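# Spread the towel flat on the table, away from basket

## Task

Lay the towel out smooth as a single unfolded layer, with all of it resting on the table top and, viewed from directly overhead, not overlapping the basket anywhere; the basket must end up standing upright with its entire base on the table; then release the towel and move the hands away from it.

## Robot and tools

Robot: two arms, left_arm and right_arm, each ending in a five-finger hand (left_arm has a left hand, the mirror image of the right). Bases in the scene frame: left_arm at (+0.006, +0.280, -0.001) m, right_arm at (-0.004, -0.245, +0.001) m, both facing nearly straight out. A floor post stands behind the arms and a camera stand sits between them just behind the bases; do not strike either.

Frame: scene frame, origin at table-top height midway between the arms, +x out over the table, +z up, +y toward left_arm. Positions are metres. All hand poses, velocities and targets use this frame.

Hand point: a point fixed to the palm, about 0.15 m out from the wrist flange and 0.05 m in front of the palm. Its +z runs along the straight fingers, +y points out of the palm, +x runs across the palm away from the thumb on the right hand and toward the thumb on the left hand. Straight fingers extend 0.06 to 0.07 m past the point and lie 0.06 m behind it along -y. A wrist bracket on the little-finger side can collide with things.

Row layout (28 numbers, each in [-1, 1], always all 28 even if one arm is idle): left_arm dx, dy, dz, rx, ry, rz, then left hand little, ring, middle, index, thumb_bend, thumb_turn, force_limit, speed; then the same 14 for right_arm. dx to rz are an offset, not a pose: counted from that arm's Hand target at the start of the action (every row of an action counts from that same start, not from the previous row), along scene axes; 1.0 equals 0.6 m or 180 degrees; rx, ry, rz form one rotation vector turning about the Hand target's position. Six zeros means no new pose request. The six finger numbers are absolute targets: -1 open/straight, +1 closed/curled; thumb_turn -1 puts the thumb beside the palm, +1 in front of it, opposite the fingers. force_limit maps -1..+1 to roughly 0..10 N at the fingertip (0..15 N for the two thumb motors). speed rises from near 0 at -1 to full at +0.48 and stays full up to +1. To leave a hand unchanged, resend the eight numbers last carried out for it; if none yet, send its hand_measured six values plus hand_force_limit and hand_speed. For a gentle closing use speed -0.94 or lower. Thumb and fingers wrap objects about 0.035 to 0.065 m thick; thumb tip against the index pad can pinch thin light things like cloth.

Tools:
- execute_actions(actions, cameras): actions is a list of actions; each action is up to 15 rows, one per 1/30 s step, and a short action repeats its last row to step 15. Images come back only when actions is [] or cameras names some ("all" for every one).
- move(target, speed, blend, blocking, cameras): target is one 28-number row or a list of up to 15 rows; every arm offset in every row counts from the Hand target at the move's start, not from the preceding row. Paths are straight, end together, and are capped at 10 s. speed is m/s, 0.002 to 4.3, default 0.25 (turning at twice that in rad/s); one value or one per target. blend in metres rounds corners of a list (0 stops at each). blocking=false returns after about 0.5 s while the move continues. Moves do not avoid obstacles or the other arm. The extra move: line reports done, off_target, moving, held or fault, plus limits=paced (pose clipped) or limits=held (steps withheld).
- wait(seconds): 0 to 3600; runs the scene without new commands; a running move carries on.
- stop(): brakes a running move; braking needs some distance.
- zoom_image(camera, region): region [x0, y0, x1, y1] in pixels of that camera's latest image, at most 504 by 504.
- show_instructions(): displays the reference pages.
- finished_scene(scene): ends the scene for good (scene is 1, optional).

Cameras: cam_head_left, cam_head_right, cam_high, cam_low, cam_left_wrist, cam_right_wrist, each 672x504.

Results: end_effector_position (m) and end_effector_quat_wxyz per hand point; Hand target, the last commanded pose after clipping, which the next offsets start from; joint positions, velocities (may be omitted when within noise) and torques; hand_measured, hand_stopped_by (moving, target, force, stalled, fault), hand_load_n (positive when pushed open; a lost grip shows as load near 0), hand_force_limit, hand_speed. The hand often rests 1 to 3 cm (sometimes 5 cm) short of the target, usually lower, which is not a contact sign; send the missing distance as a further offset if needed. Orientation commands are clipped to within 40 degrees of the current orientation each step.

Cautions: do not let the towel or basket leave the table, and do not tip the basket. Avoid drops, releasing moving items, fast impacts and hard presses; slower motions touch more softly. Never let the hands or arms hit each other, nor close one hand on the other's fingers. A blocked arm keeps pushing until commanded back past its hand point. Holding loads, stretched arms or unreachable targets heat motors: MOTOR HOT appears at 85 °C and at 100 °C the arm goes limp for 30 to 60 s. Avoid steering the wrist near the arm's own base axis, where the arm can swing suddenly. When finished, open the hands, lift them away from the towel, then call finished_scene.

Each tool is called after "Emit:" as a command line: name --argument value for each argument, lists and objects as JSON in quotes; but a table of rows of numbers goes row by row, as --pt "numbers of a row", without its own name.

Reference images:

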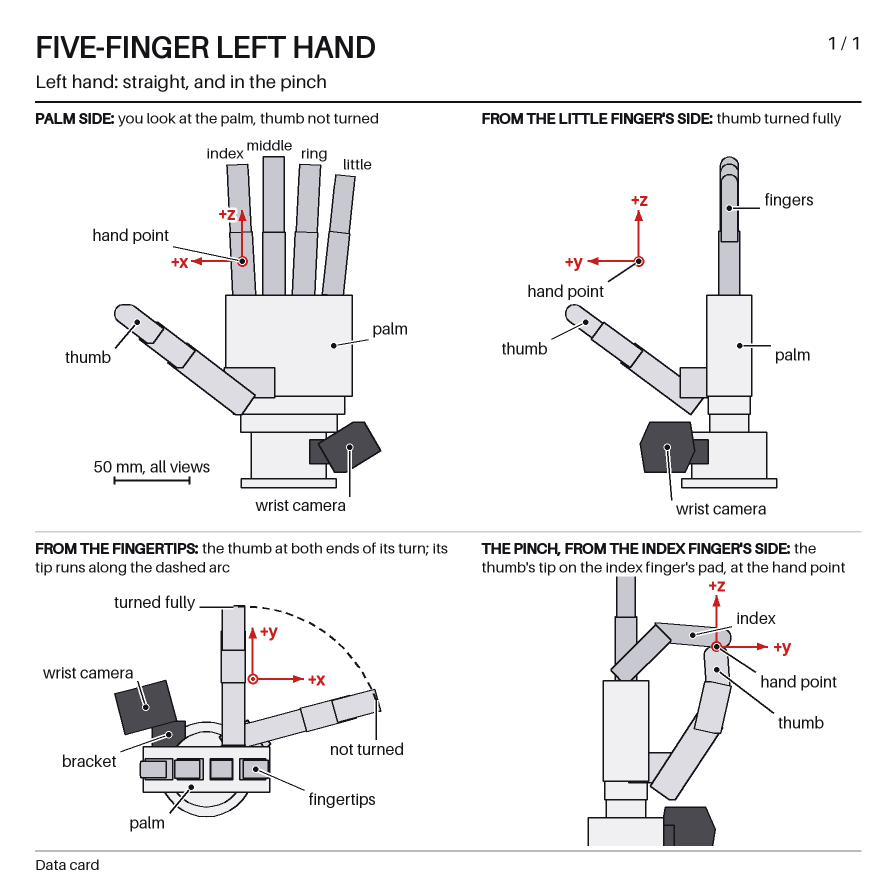

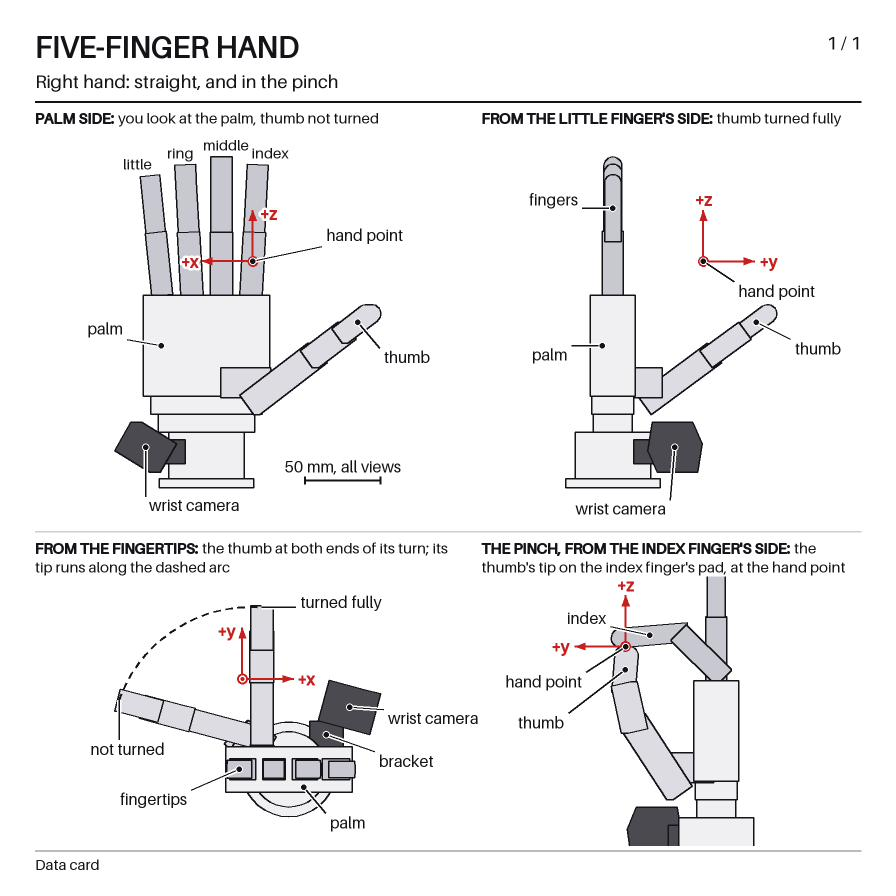

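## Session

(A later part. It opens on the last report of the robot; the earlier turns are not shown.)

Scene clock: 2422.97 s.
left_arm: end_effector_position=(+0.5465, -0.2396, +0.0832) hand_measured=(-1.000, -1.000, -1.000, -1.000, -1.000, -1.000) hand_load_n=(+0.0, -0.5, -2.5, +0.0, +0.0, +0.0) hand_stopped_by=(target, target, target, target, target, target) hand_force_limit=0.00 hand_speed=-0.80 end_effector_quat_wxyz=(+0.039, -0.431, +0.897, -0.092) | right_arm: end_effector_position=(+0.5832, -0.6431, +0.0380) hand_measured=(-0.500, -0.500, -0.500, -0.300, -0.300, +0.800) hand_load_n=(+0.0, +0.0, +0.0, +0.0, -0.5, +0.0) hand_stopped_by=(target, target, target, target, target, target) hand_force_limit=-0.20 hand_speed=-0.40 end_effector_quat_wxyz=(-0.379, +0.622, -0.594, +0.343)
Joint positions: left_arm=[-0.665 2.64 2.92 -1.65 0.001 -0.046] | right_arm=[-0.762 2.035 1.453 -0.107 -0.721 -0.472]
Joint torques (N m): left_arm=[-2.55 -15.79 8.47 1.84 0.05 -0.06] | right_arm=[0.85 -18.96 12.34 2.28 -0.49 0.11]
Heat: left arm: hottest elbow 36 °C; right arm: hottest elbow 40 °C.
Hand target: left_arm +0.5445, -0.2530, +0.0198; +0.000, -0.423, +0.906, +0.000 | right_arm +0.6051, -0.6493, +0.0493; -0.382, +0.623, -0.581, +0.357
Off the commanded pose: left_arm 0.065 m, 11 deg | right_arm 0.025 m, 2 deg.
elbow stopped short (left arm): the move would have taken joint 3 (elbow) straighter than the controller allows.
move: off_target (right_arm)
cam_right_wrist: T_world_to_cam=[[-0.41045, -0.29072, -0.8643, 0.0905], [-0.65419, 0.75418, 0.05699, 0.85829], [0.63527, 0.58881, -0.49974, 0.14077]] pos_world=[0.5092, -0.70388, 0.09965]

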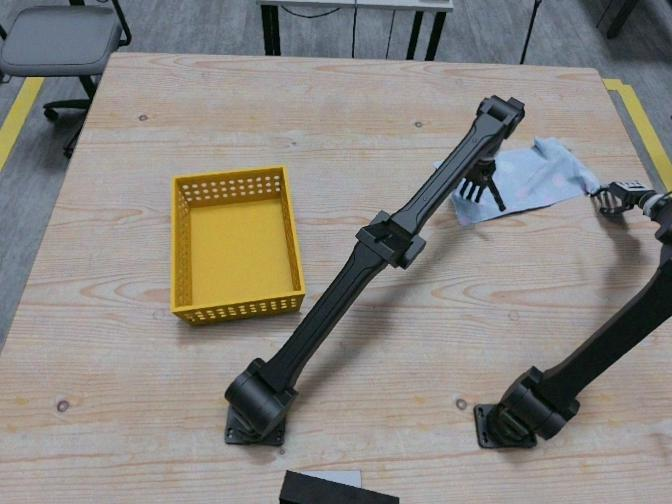

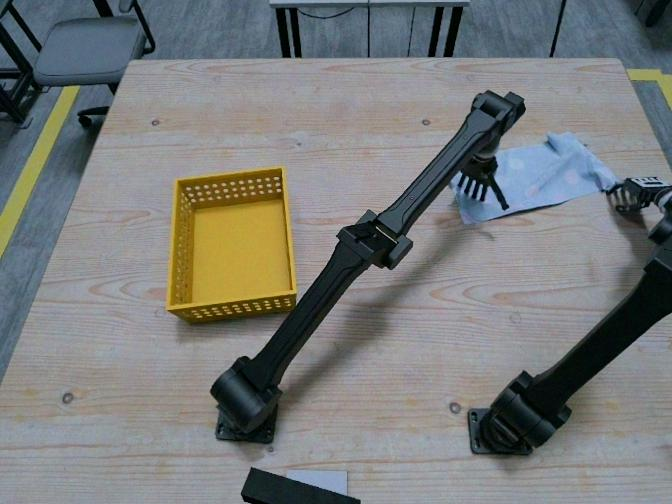

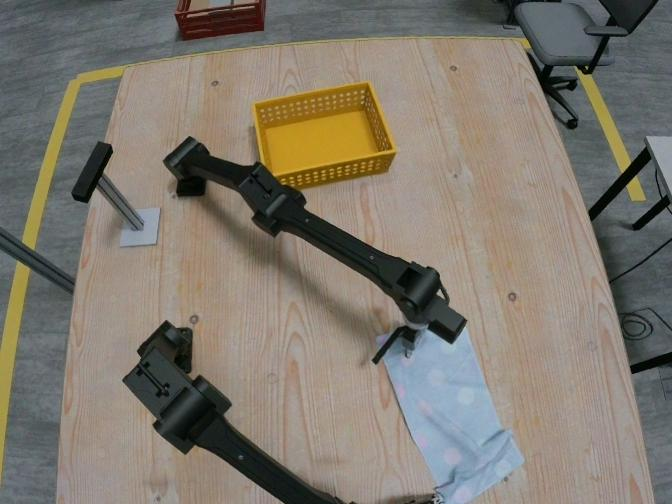

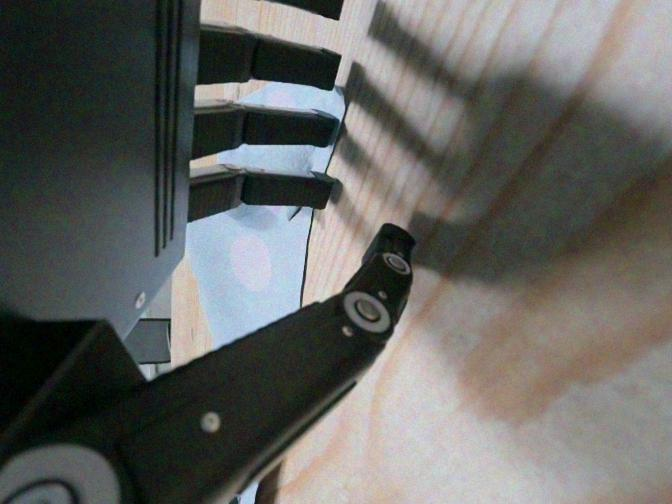

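Emit:
move --pt "0 0 0 0 0 0 -1 -1 -1 -1 -1 -1 0 -0.8 -0.08 0.0 0.03 0 0 0 -0.5 -0.5 -0.5 -0.3 -0.3 0.8 -0.2 -0.4" --pt "0 0 0 0 0 0 -1 -1 -1 -1 -1 -1 0 -0.8 -0.08 -0.03 0.03 0 0 0 -1 -1 -1 -0.3 -0.3 0.8 -0.2 -0.4" --speed 0.1 --cameras '["cam_head_left","cam_head_right","cam_high","cam_right_wrist"]'

Emit:
zoom_image --camera "cam_head_right" --region '[580, 150, 660, 230]'

Emit:
zoom_image --camera "cam_head_left" --region '[570, 150, 650, 230]'

Emit:
zoom_image --camera "cam_right_wrist" --region '[180, 80, 480, 380]'

Scene clock: 2437.30 s.
left_arm: end_effector_position=(+0.5465, -0.2396, +0.0832) hand_measured=(-1.000, -1.000, -1.000, -1.000, -1.000, -1.000) hand_load_n=(+0.0, +0.0, -2.5, +0.0, +0.0, -0.5) hand_stopped_by=(target, target, target, target, target, target) hand_force_limit=0.00 hand_speed=-0.80 end_effector_quat_wxyz=(+0.039, -0.431, +0.897, -0.092) | right_arm: end_effector_position=(+0.5513, -0.6525, +0.0560) hand_measured=(-1.000, -1.000, -1.000, -0.300, -0.300, +0.800) hand_load_n=(-0.5, +0.0, +0.0, +0.0, +0.0, +0.0) hand_stopped_by=(target, target, target, target, target, target) hand_force_limit=-0.20 hand_speed=-0.40 end_effector_quat_wxyz=(-0.385, +0.623, -0.587, +0.345)
Joint positions: left_arm=[-0.665 2.64 2.92 -1.65 0.001 -0.046] | right_arm=[-0.813 1.979 1.412 -0.141 -0.775 -0.517]
Joint torques (N m): left_arm=[-2.55 -15.79 8.47 1.83 0.05 -0.06] | right_arm=[-1.14 -18.96 11.56 1.24 -0.63 -0.07]
Heat: left arm: hottest elbow 36 °C; right arm: hottest elbow 41 °C.
Hand target: left_arm +0.5445, -0.2530, +0.0198; +0.000, -0.423, +0.906, +0.000 | right_arm +0.5570, -0.6674, +0.0673; -0.382, +0.623, -0.581, +0.357
Off the commanded pose: left_arm 0.065 m, 11 deg | right_arm 0.020 m, 1 deg.
elbow stopped short (left arm): the move would have taken joint 3 (elbow) straighter than the controller allows.
move: off_target (right_arm); target 2's new numbers were sent with right_arm's hand 0.020 m and 2 deg from that target
cam_right_wrist: T_world_to_cam=[[-0.39405, -0.29657, -0.86992, 0.07751], [-0.66388, 0.74641, 0.04625, 0.8444], [0.6356, 0.59575, -0.49101, 0.17941]] pos_world=[0.47709, -0.71417, 0.11647]

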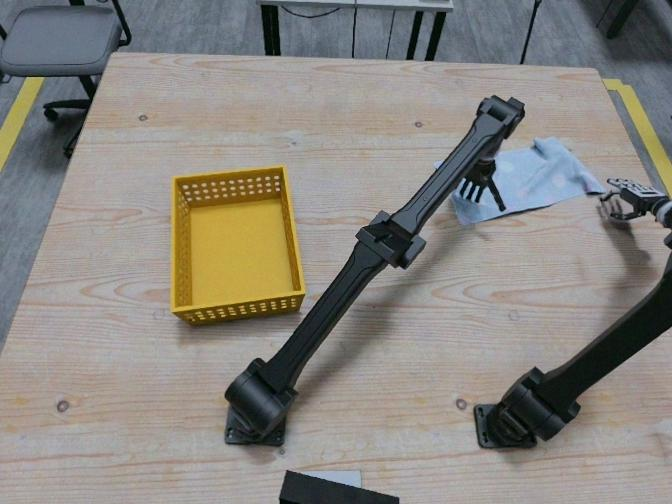

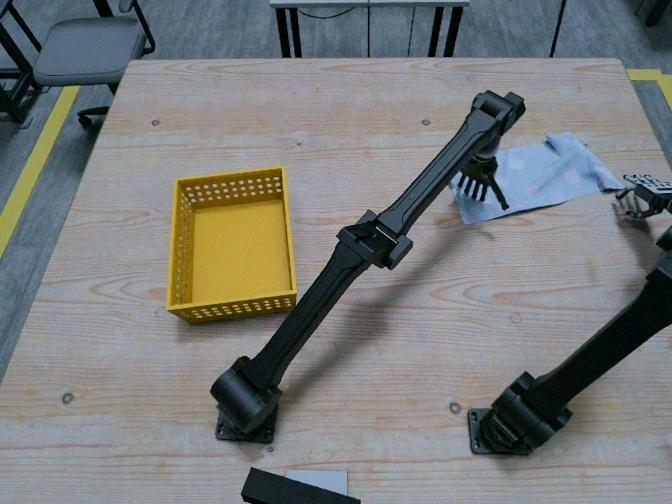

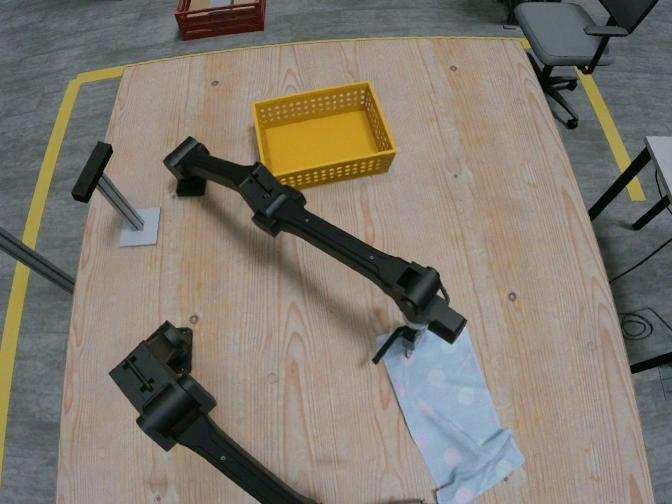

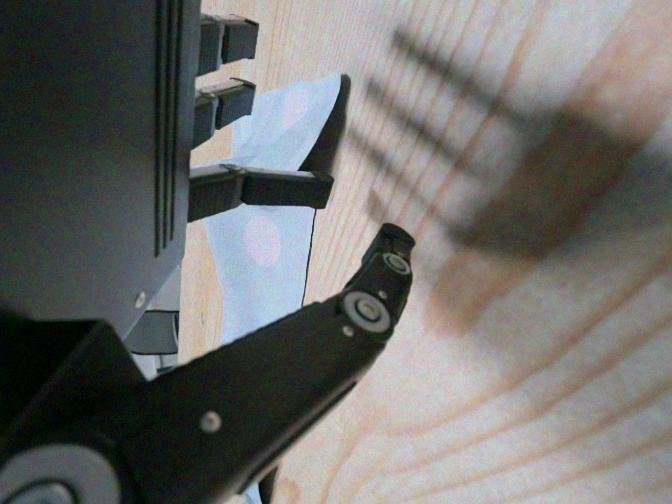

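Scaled by 6.300 from the camera's image (finer frame: 960x720).

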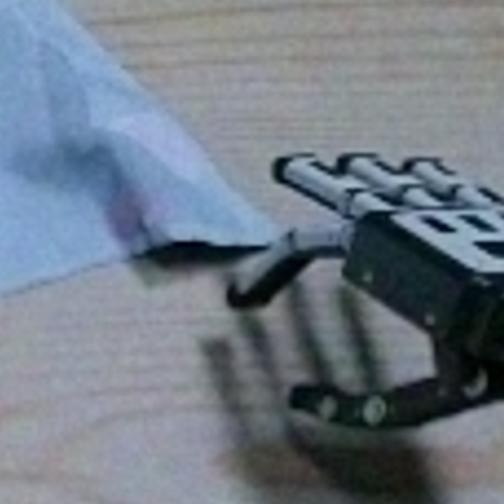

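Scaled by 6.300 from the camera's image (finer frame: 960x720).

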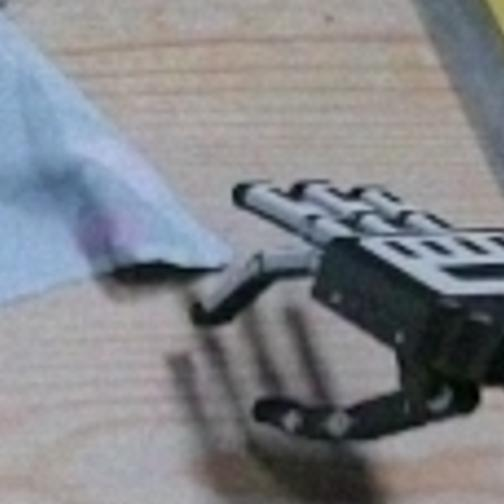

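Scaled by 1.680 from the camera's image (finer frame: 960x720).

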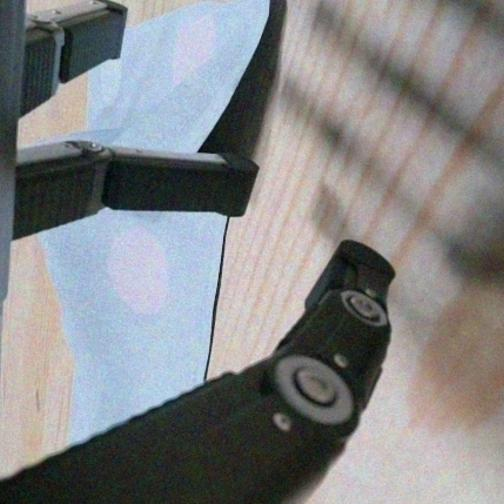

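Emit:
move --pt "0 0 0 0 0 0 -1 -1 -1 -1 -1 -1 0 -0.8 0.0 0.0 0 0 0 0 -1 -1 -1 -1 -0.3 0.8 -0.2 -0.4" --pt "0 0 0 0 0 0 -1 -1 -1 -1 -1 -1 0 -0.8 0.1 0.01 -0.022 0 0 0 -1 -1 -1 -1 -0.3 0.8 -0.2 -0.4" --speed 0.08 --cameras '["cam_head_left","cam_head_right","cam_high","cam_right_wrist"]'

Emit:
zoom_image --camera "cam_head_right" --region '[580, 150, 660, 230]'

Emit:
zoom_image --camera "cam_head_left" --region '[570, 150, 650, 230]'

Emit:
zoom_image --camera "cam_right_wrist" --region '[180, 80, 480, 380]'

Scene clock: 2460.57 s.
left_arm: end_effector_position=(+0.5465, -0.2396, +0.0832) hand_measured=(-1.000, -1.000, -1.000, -1.000, -1.000, -1.000) hand_load_n=(+0.0, +0.0, -2.5, +0.0, +0.0, +0.0) hand_stopped_by=(target, target, target, target, target, target) hand_force_limit=0.00 hand_speed=-0.80 end_effector_quat_wxyz=(+0.039, -0.431, +0.897, -0.092) | right_arm: end_effector_position=(+0.5975, -0.6476, +0.0367) hand_measured=(-1.000, -1.000, -1.000, -1.000, -0.300, +0.800) hand_load_n=(+0.0, +0.0, +0.0, +0.0, +0.5, +0.0) hand_stopped_by=(target, target, target, target, target, target) hand_force_limit=-0.20 hand_speed=-0.40 end_effector_quat_wxyz=(-0.381, +0.624, -0.593, +0.337)
Joint positions: left_arm=[-0.665 2.64 2.92 -1.65 0.001 -0.046] | right_arm=[-0.753 2.072 1.515 -0.141 -0.722 -0.47]
Joint torques (N m): left_arm=[-2.55 -15.85 8.47 1.84 0.05 -0.06] | right_arm=[0.03 -18.9 12.93 2.13 -0.46 0.03]
Heat: left arm: hottest elbow 36 °C; right arm: hottest elbow 40 °C.
Hand target: left_arm +0.5445, -0.2530, +0.0198; +0.000, -0.423, +0.906, +0.000 | right_arm +0.6170, -0.6614, +0.0541; -0.382, +0.623, -0.581, +0.357
Off the commanded pose: left_arm 0.065 m, 11 deg | right_arm 0.030 m, 3 deg.
elbow stopped short (left arm): the move would have taken joint 3 (elbow) straighter than the controller allows.
move: off_target (right_arm)
cam_right_wrist: T_world_to_cam=[[-0.41238, -0.28783, -0.86435, 0.09693], [-0.66106, 0.74738, 0.06651, 0.87045], [0.62685, 0.59882, -0.49848, 0.14516]] pos_world=[0.5244, -0.70958, 0.09825]

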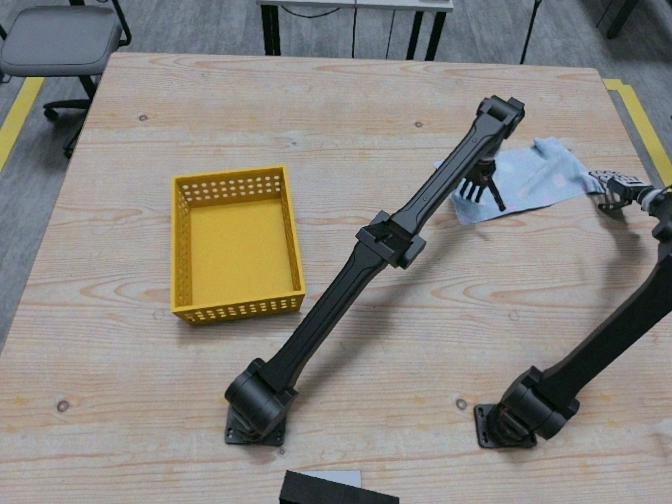

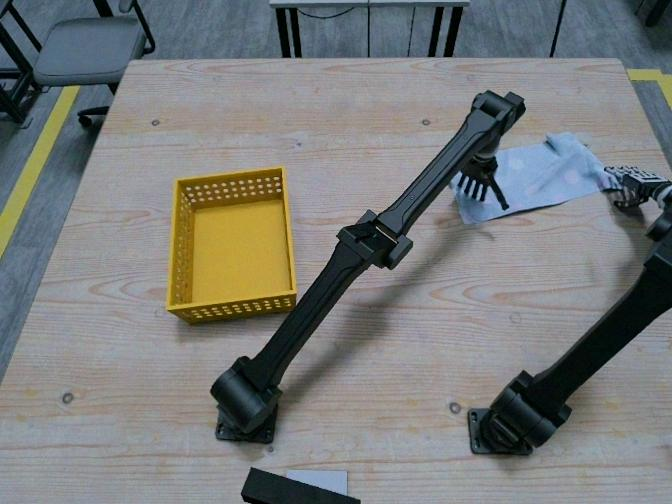

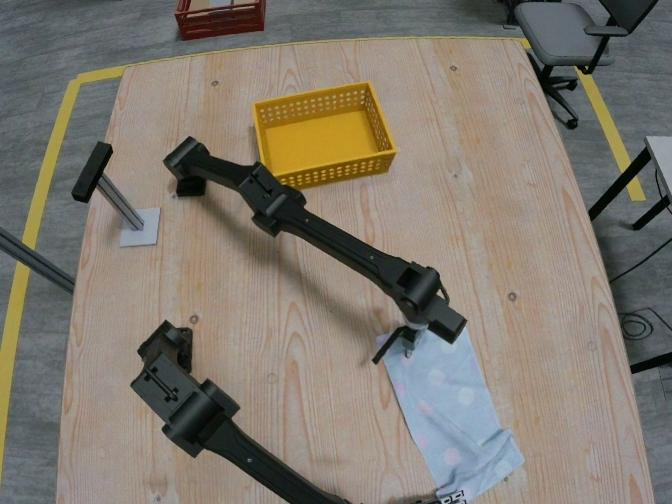

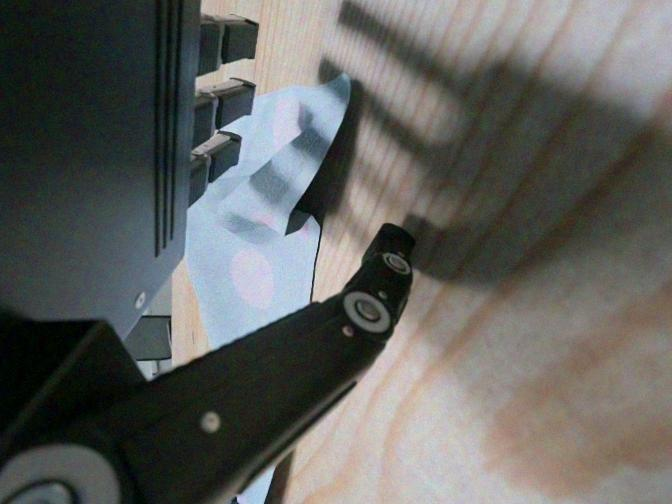

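Scaled by 6.300 from the camera's image (finer frame: 960x720).

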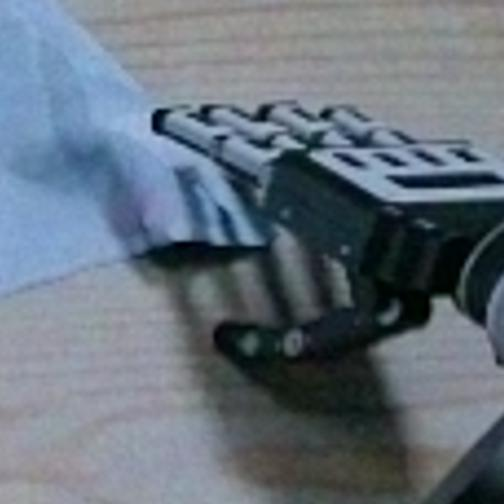

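Scaled by 6.300 from the camera's image (finer frame: 960x720).

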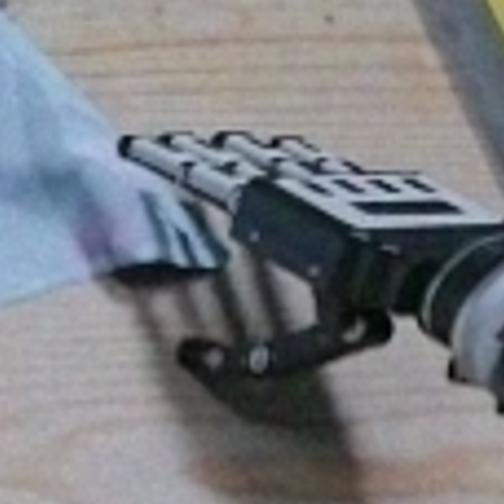

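Scaled by 1.680 from the camera's image (finer frame: 960x720).

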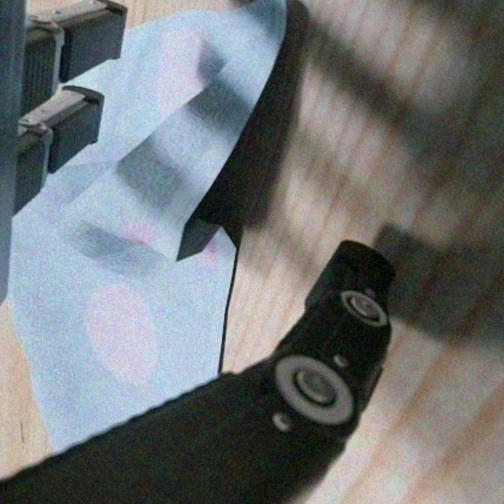

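Emit:
move --pt "0 0 0 0 0 0 -1 -1 -1 -1 -1 -1 0 -0.8 0.11 -0.012 0.006 0 0 0 -1 -1 -1 -1 -0.3 0.8 -0.2 -0.4" --speed 0.08 --cameras '["cam_head_left","cam_head_right","cam_high","cam_right_wrist"]'

Emit:
zoom_image --camera "cam_head_right" --region '[580, 140, 660, 220]'

Emit:
zoom_image --camera "cam_head_left" --region '[560, 140, 640, 220]'

Emit:
zoom_image --camera "cam_right_wrist" --region '[180, 80, 480, 380]'

Scene clock: 2474.53 s.
left_arm: end_effector_position=(+0.5465, -0.2396, +0.0832) hand_measured=(-1.000, -1.000, -1.000, -1.000, -1.000, -1.000) hand_load_n=(+0.0, +0.0, -2.5, +0.0, +0.0, +0.0) hand_stopped_by=(target, target, target, target, target, target) hand_force_limit=0.00 hand_speed=-0.80 end_effector_quat_wxyz=(+0.039, -0.431, +0.897, -0.092) | right_arm: end_effector_position=(+0.6650, -0.6615, +0.0403) hand_measured=(-1.000, -1.000, -1.000, -1.000, -0.300, +0.800) hand_load_n=(+0.0, +0.0, +0.0, +0.0, +0.0, +0.0) hand_stopped_by=(target, target, target, target, target, target) hand_force_limit=-0.20 hand_speed=-0.40 end_effector_quat_wxyz=(-0.380, +0.624, -0.590, +0.345)
Joint positions: left_arm=[-0.665 2.64 2.92 -1.65 0.001 -0.046] | right_arm=[-0.7 2.198 1.74 -0.193 -0.675 -0.425]
Joint torques (N m): left_arm=[-2.55 -15.85 8.47 1.84 0.05 -0.06] | right_arm=[0.26 -21.48 13.63 1.24 -0.44 0.09]
Heat: left arm: hottest elbow 36 °C; right arm: hottest elbow 41 °C.
Hand target: left_arm +0.5445, -0.2530, +0.0198; +0.000, -0.423, +0.906, +0.000 | right_arm +0.6831, -0.6685, +0.0576; -0.382, +0.623, -0.581, +0.357
Off the commanded pose: left_arm 0.065 m, 11 deg | right_arm 0.026 m, 2 deg.
elbow stopped short (left arm): the move would have taken joint 3 (elbow) straighter than the controller allows.
move: off_target (right_arm)
cam_right_wrist: T_world_to_cam=[[-0.40382, -0.29778, -0.86502, 0.11153], [-0.65852, 0.75098, 0.0489, 0.92662], [0.63504, 0.58937, -0.49935, 0.10132]] pos_world=[0.5909, -0.72237, 0.10176]

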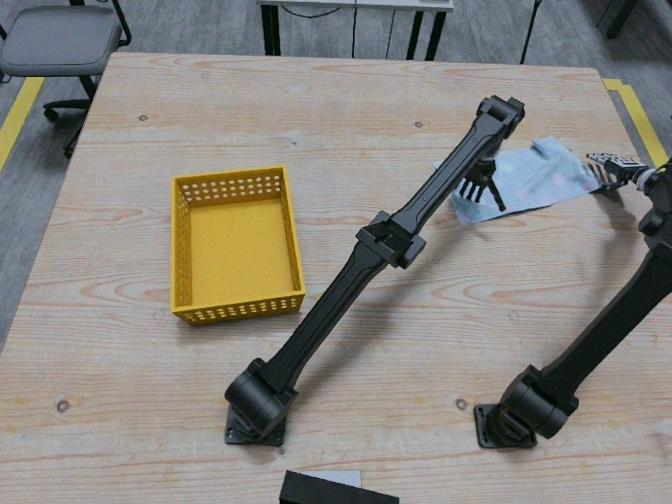

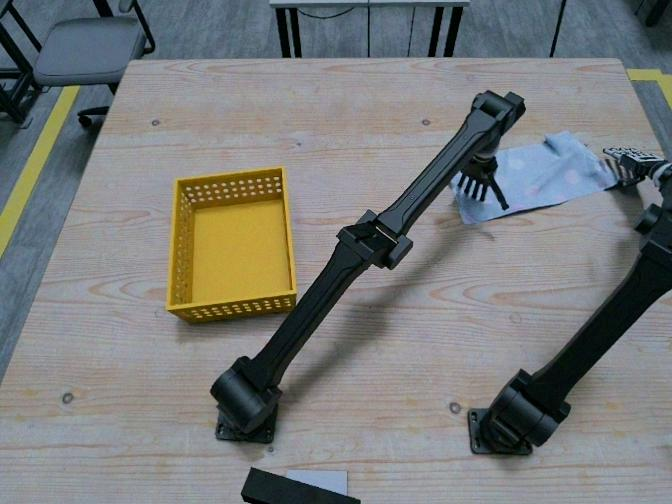

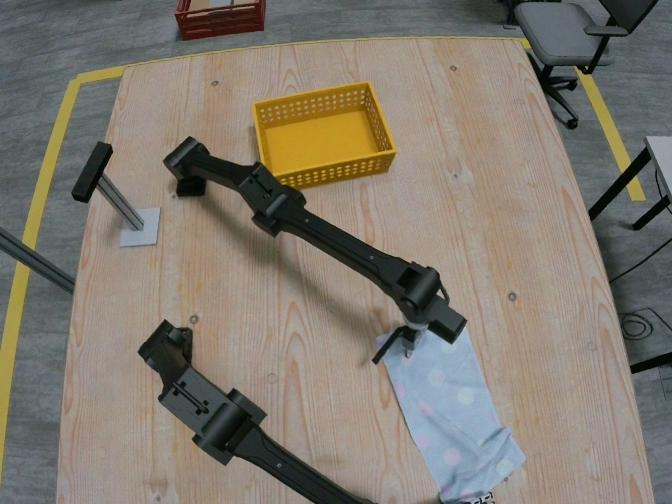

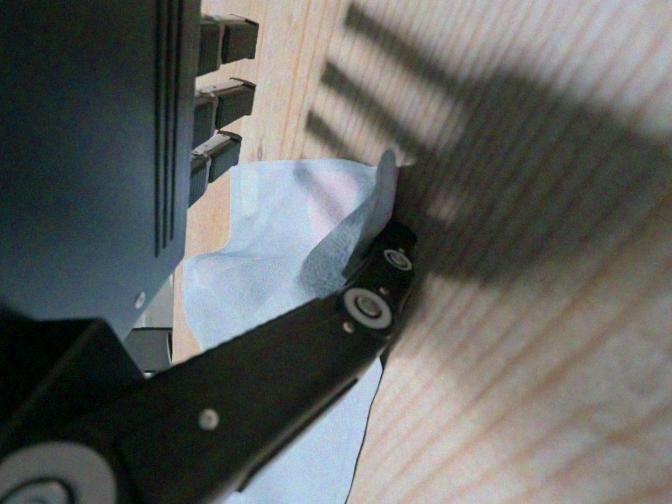

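Scaled by 6.300 from the camera's image (finer frame: 960x720).

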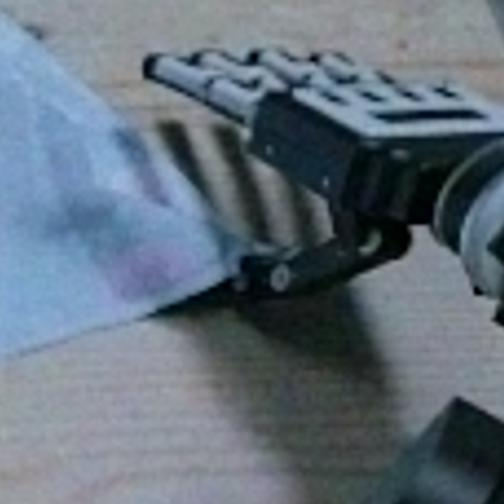

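Scaled by 6.300 from the camera's image (finer frame: 960x720).

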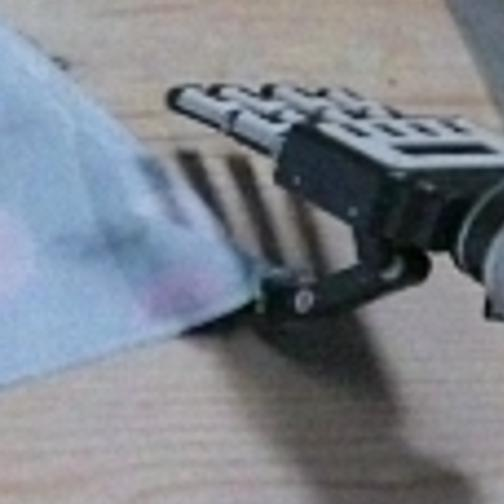

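Scaled by 1.680 from the camera's image (finer frame: 960x720).

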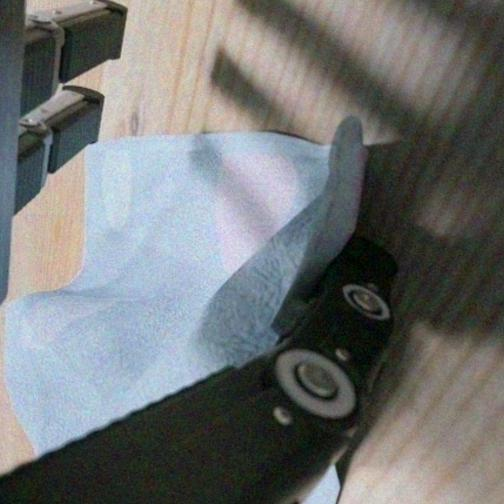

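Emit:
move --pt "0 0 0 0 0 0 -1 -1 -1 -1 -1 -1 0 -0.8 0.03 0.0 0.0 0 0 0 -1 -1 -1 -1 -0.3 0.8 -0.2 -0.4" --pt "0 0 0 0 0 0 -1 -1 -1 -1 -1 -1 0 -0.8 0.03 0.0 0.0 0 0 0 -1 -1 -1 0.5 -0.3 0.8 -0.2 -0.4" --speed 0.08 --cameras '["cam_head_left","cam_head_right","cam_high","cam_right_wrist"]'

Emit:
zoom_image --camera "cam_head_right" --region '[580, 140, 660, 220]'

Emit:
zoom_image --camera "cam_head_left" --region '[560, 140, 640, 220]'

Emit:
zoom_image --camera "cam_right_wrist" --region '[180, 80, 480, 380]'

Scene clock: 2485.57 s.
left_arm: end_effector_position=(+0.5465, -0.2396, +0.0832) hand_measured=(-1.000, -1.000, -1.000, -1.000, -1.000, -1.000) hand_load_n=(+0.0, +0.0, -2.5, +0.5, +0.0, -0.5) hand_stopped_by=(target, target, target, target, target, target) hand_force_limit=0.00 hand_speed=-0.80 end_effector_quat_wxyz=(+0.039, -0.431, +0.897, -0.092) | right_arm: end_effector_position=(+0.6847, -0.6644, +0.0429) hand_measured=(-1.000, -1.000, -1.000, +0.320, -0.300, +0.800) hand_load_n=(+0.0, +0.0, +0.0, +3.5, +2.5, -0.5) hand_stopped_by=(target, target, target, force, target, target) hand_force_limit=-0.20 hand_speed=-0.40 end_effector_quat_wxyz=(-0.380, +0.623, -0.589, +0.348)
Joint positions: left_arm=[-0.665 2.64 2.92 -1.65 0.001 -0.046] | right_arm=[-0.685 2.235 1.811 -0.214 -0.663 -0.412]
Joint torques (N m): left_arm=[-2.55 -15.85 8.47 1.83 0.05 -0.06] | right_arm=[0.44 -22.18 13.35 1.29 -0.42 0.07]
Heat: left arm: hottest elbow 36 °C; right arm: hottest elbow 42 °C.
Hand target: left_arm +0.5445, -0.2530, +0.0198; +0.000, -0.423, +0.906, +0.000 | right_arm +0.7011, -0.6685, +0.0579; -0.382, +0.623, -0.581, +0.357
Off the commanded pose: left_arm 0.065 m, 11 deg | right_arm 0.022 m, 1 deg.
elbow stopped short (left arm): the move would have taken joint 3 (elbow) straighter than the controller allows.
move: off_target (right_arm); target 2's new numbers were sent with right_arm's hand 0.026 m and 2 deg from that target
cam_right_wrist: T_world_to_cam=[[-0.4005, -0.29954, -0.86596, 0.11743], [-0.65757, 0.75211, 0.04396, 0.94207], [0.63813, 0.58703, -0.49819, 0.08808]] pos_world=[0.61029, -0.72507, 0.10416]

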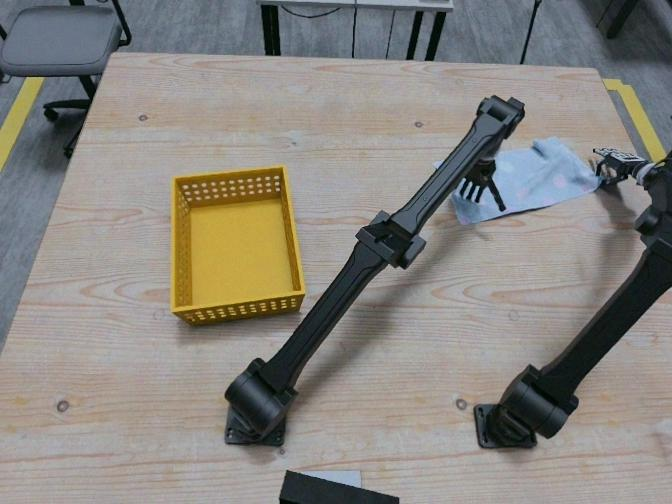

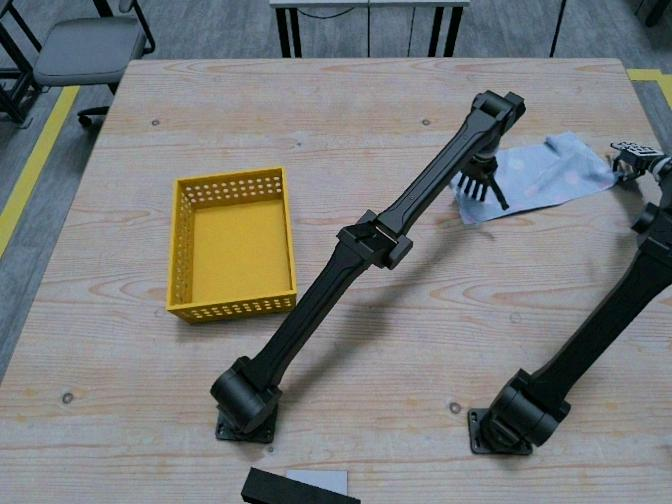

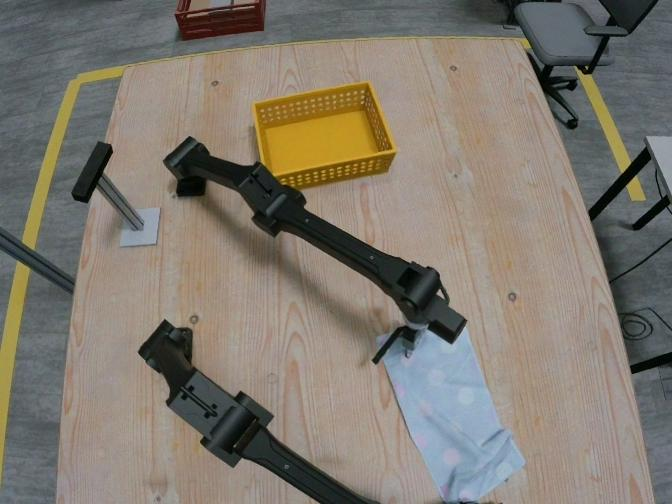

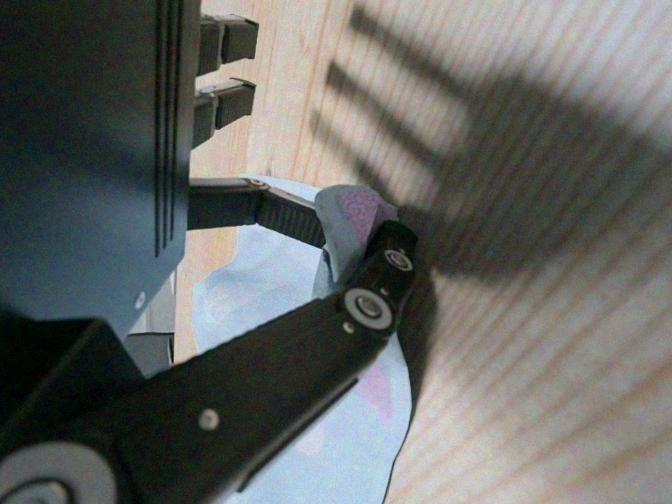

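Scaled by 6.300 from the camera's image (finer frame: 960x720).

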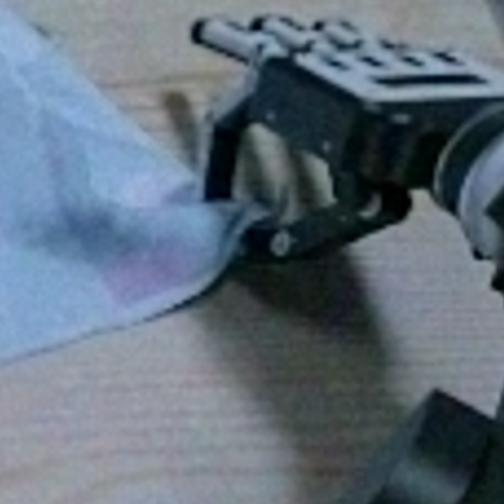

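Scaled by 6.300 from the camera's image (finer frame: 960x720).

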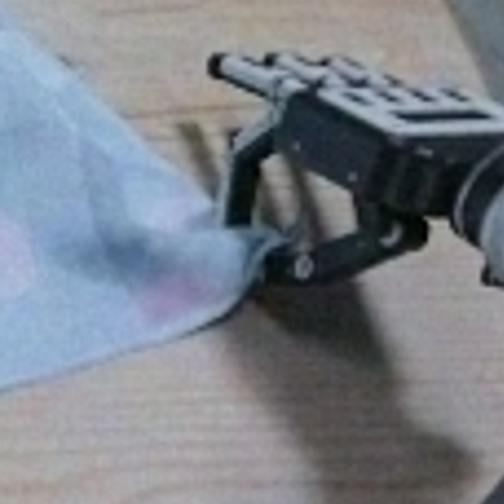

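Scaled by 1.680 from the camera's image (finer frame: 960x720).

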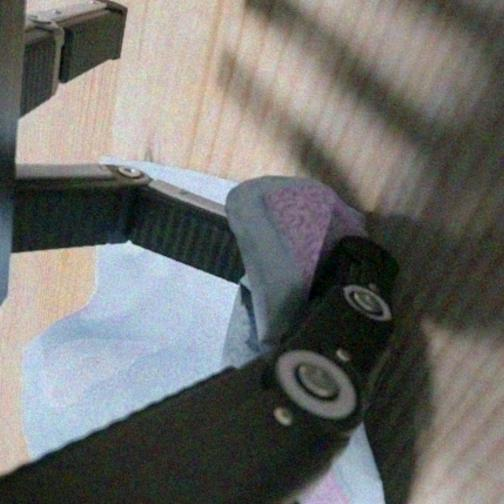

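Emit:
wait --seconds 0.2 --cameras '["cam_low","cam_left_wrist","cam_head_left","cam_high"]'

Emit:
zoom_image --camera "cam_low" --region '[380, 220, 620, 400]'

Emit:
zoom_image --camera "cam_head_left" --region '[420, 120, 540, 240]'

Emit:
zoom_image --camera "cam_high" --region '[350, 290, 530, 430]'

Scene clock: 2535.40 s.
left_arm: end_effector_position=(+0.5465, -0.2396, +0.0832) hand_measured=(-1.000, -1.000, -1.000, -1.000, -1.000, -1.000) hand_load_n=(+0.0, +0.0, -2.5, +0.0, +0.0, +0.5) hand_stopped_by=(target, target, target, target, target, target) hand_force_limit=0.00 hand_speed=-0.80 end_effector_quat_wxyz=(+0.039, -0.431, +0.897, -0.092) | right_arm: end_effector_position=(+0.6847, -0.6644, +0.0429) hand_measured=(-1.000, -1.000, -1.000, +0.320, -0.300, +0.800) hand_load_n=(-0.5, +0.0, +0.0, +4.0, +2.5, +0.0) hand_stopped_by=(target, target, target, force, target, target) hand_force_limit=-0.20 hand_speed=-0.40 end_effector_quat_wxyz=(-0.380, +0.623, -0.589, +0.348)
Joint positions: left_arm=[-0.665 2.64 2.92 -1.65 0.001 -0.046] | right_arm=[-0.685 2.235 1.811 -0.214 -0.663 -0.412]
Joint torques (N m): left_arm=[-2.55 -15.85 8.47 1.83 0.05 -0.06] | right_arm=[0.44 -22.12 13.38 1.32 -0.41 0.07]
Heat: left arm: hottest elbow 36 °C; right arm: hottest elbow 44 °C.
Hand target: left_arm +0.5445, -0.2530, +0.0198; +0.000, -0.423, +0.906, +0.000 | right_arm +0.7011, -0.6685, +0.0579; -0.382, +0.623, -0.581, +0.357
Off the commanded pose: left_arm 0.065 m, 11 deg | right_arm 0.022 m, 1 deg.
wait: 0.20 s; at rest from the start
cam_left_wrist: T_world_to_cam=[[0.62724, -0.75411, 0.19462, -0.54219], [-0.7386, -0.4967, 0.45581, 0.25187], [-0.24706, -0.42965, -0.86854, 0.21163]] pos_world=[0.5784, -0.19285, 0.17452]
Images, in order (width x height): cam_head_left 672x504, cam_high 672x504, cam_low 672x504, cam_left_wrist 672x504.

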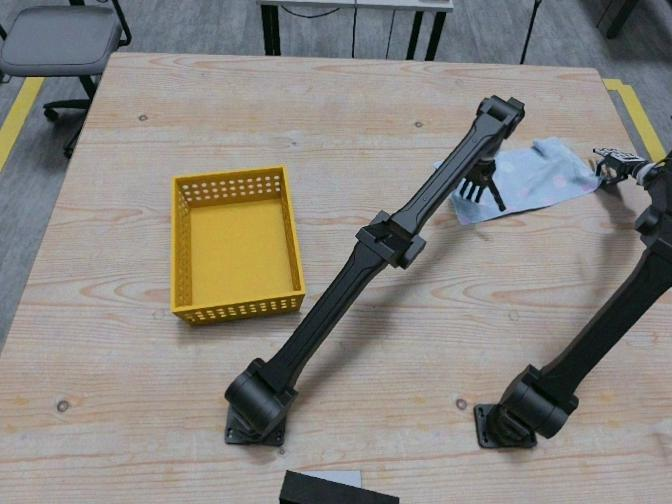

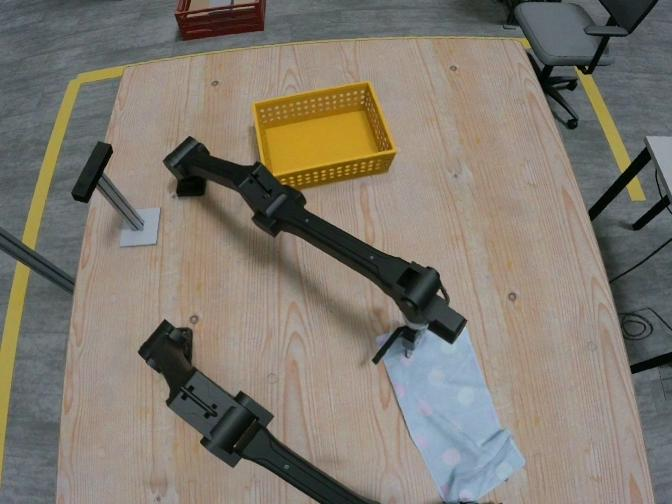

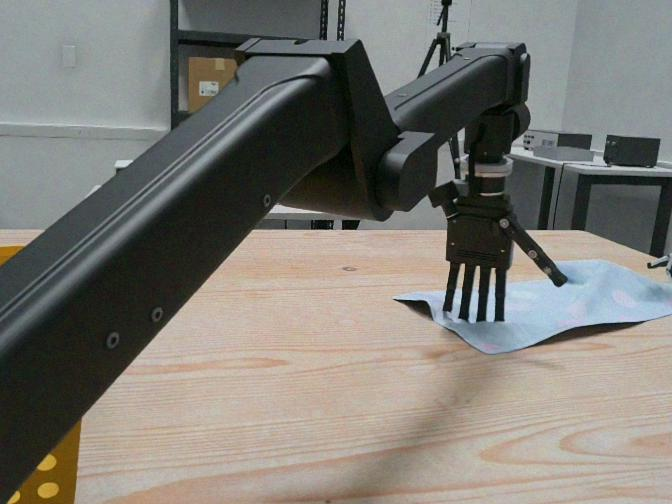

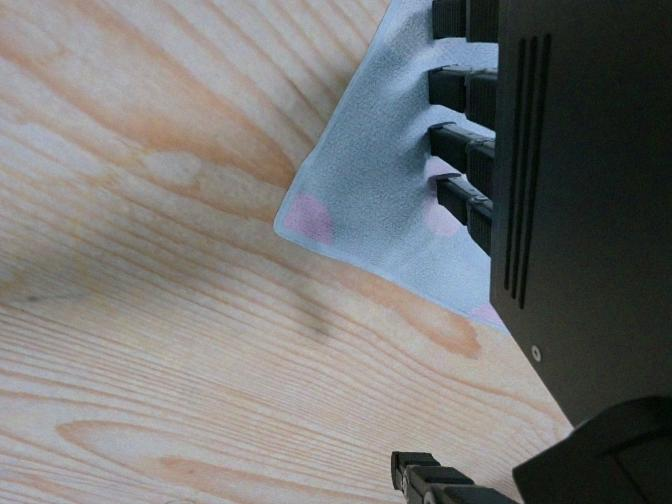

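Scaled by 2.100 from the camera's image (finer frame: 960x720).

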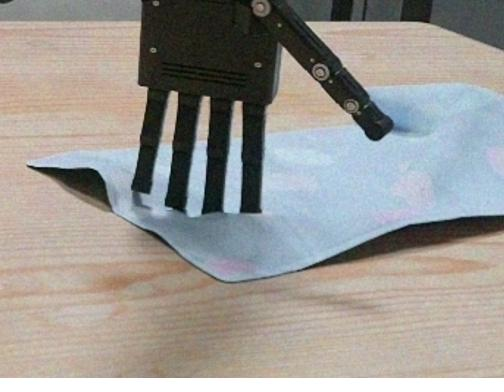

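Scaled by 4.200 from the camera's image (finer frame: 960x720).

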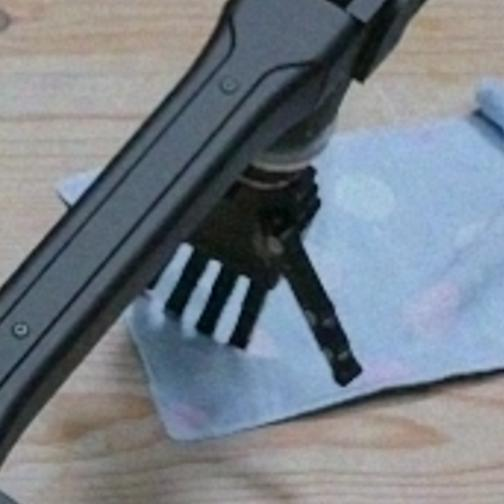

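Scaled by 2.800 from the camera's image (finer frame: 960x720).

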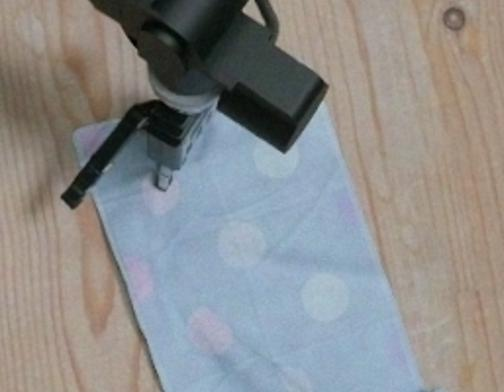

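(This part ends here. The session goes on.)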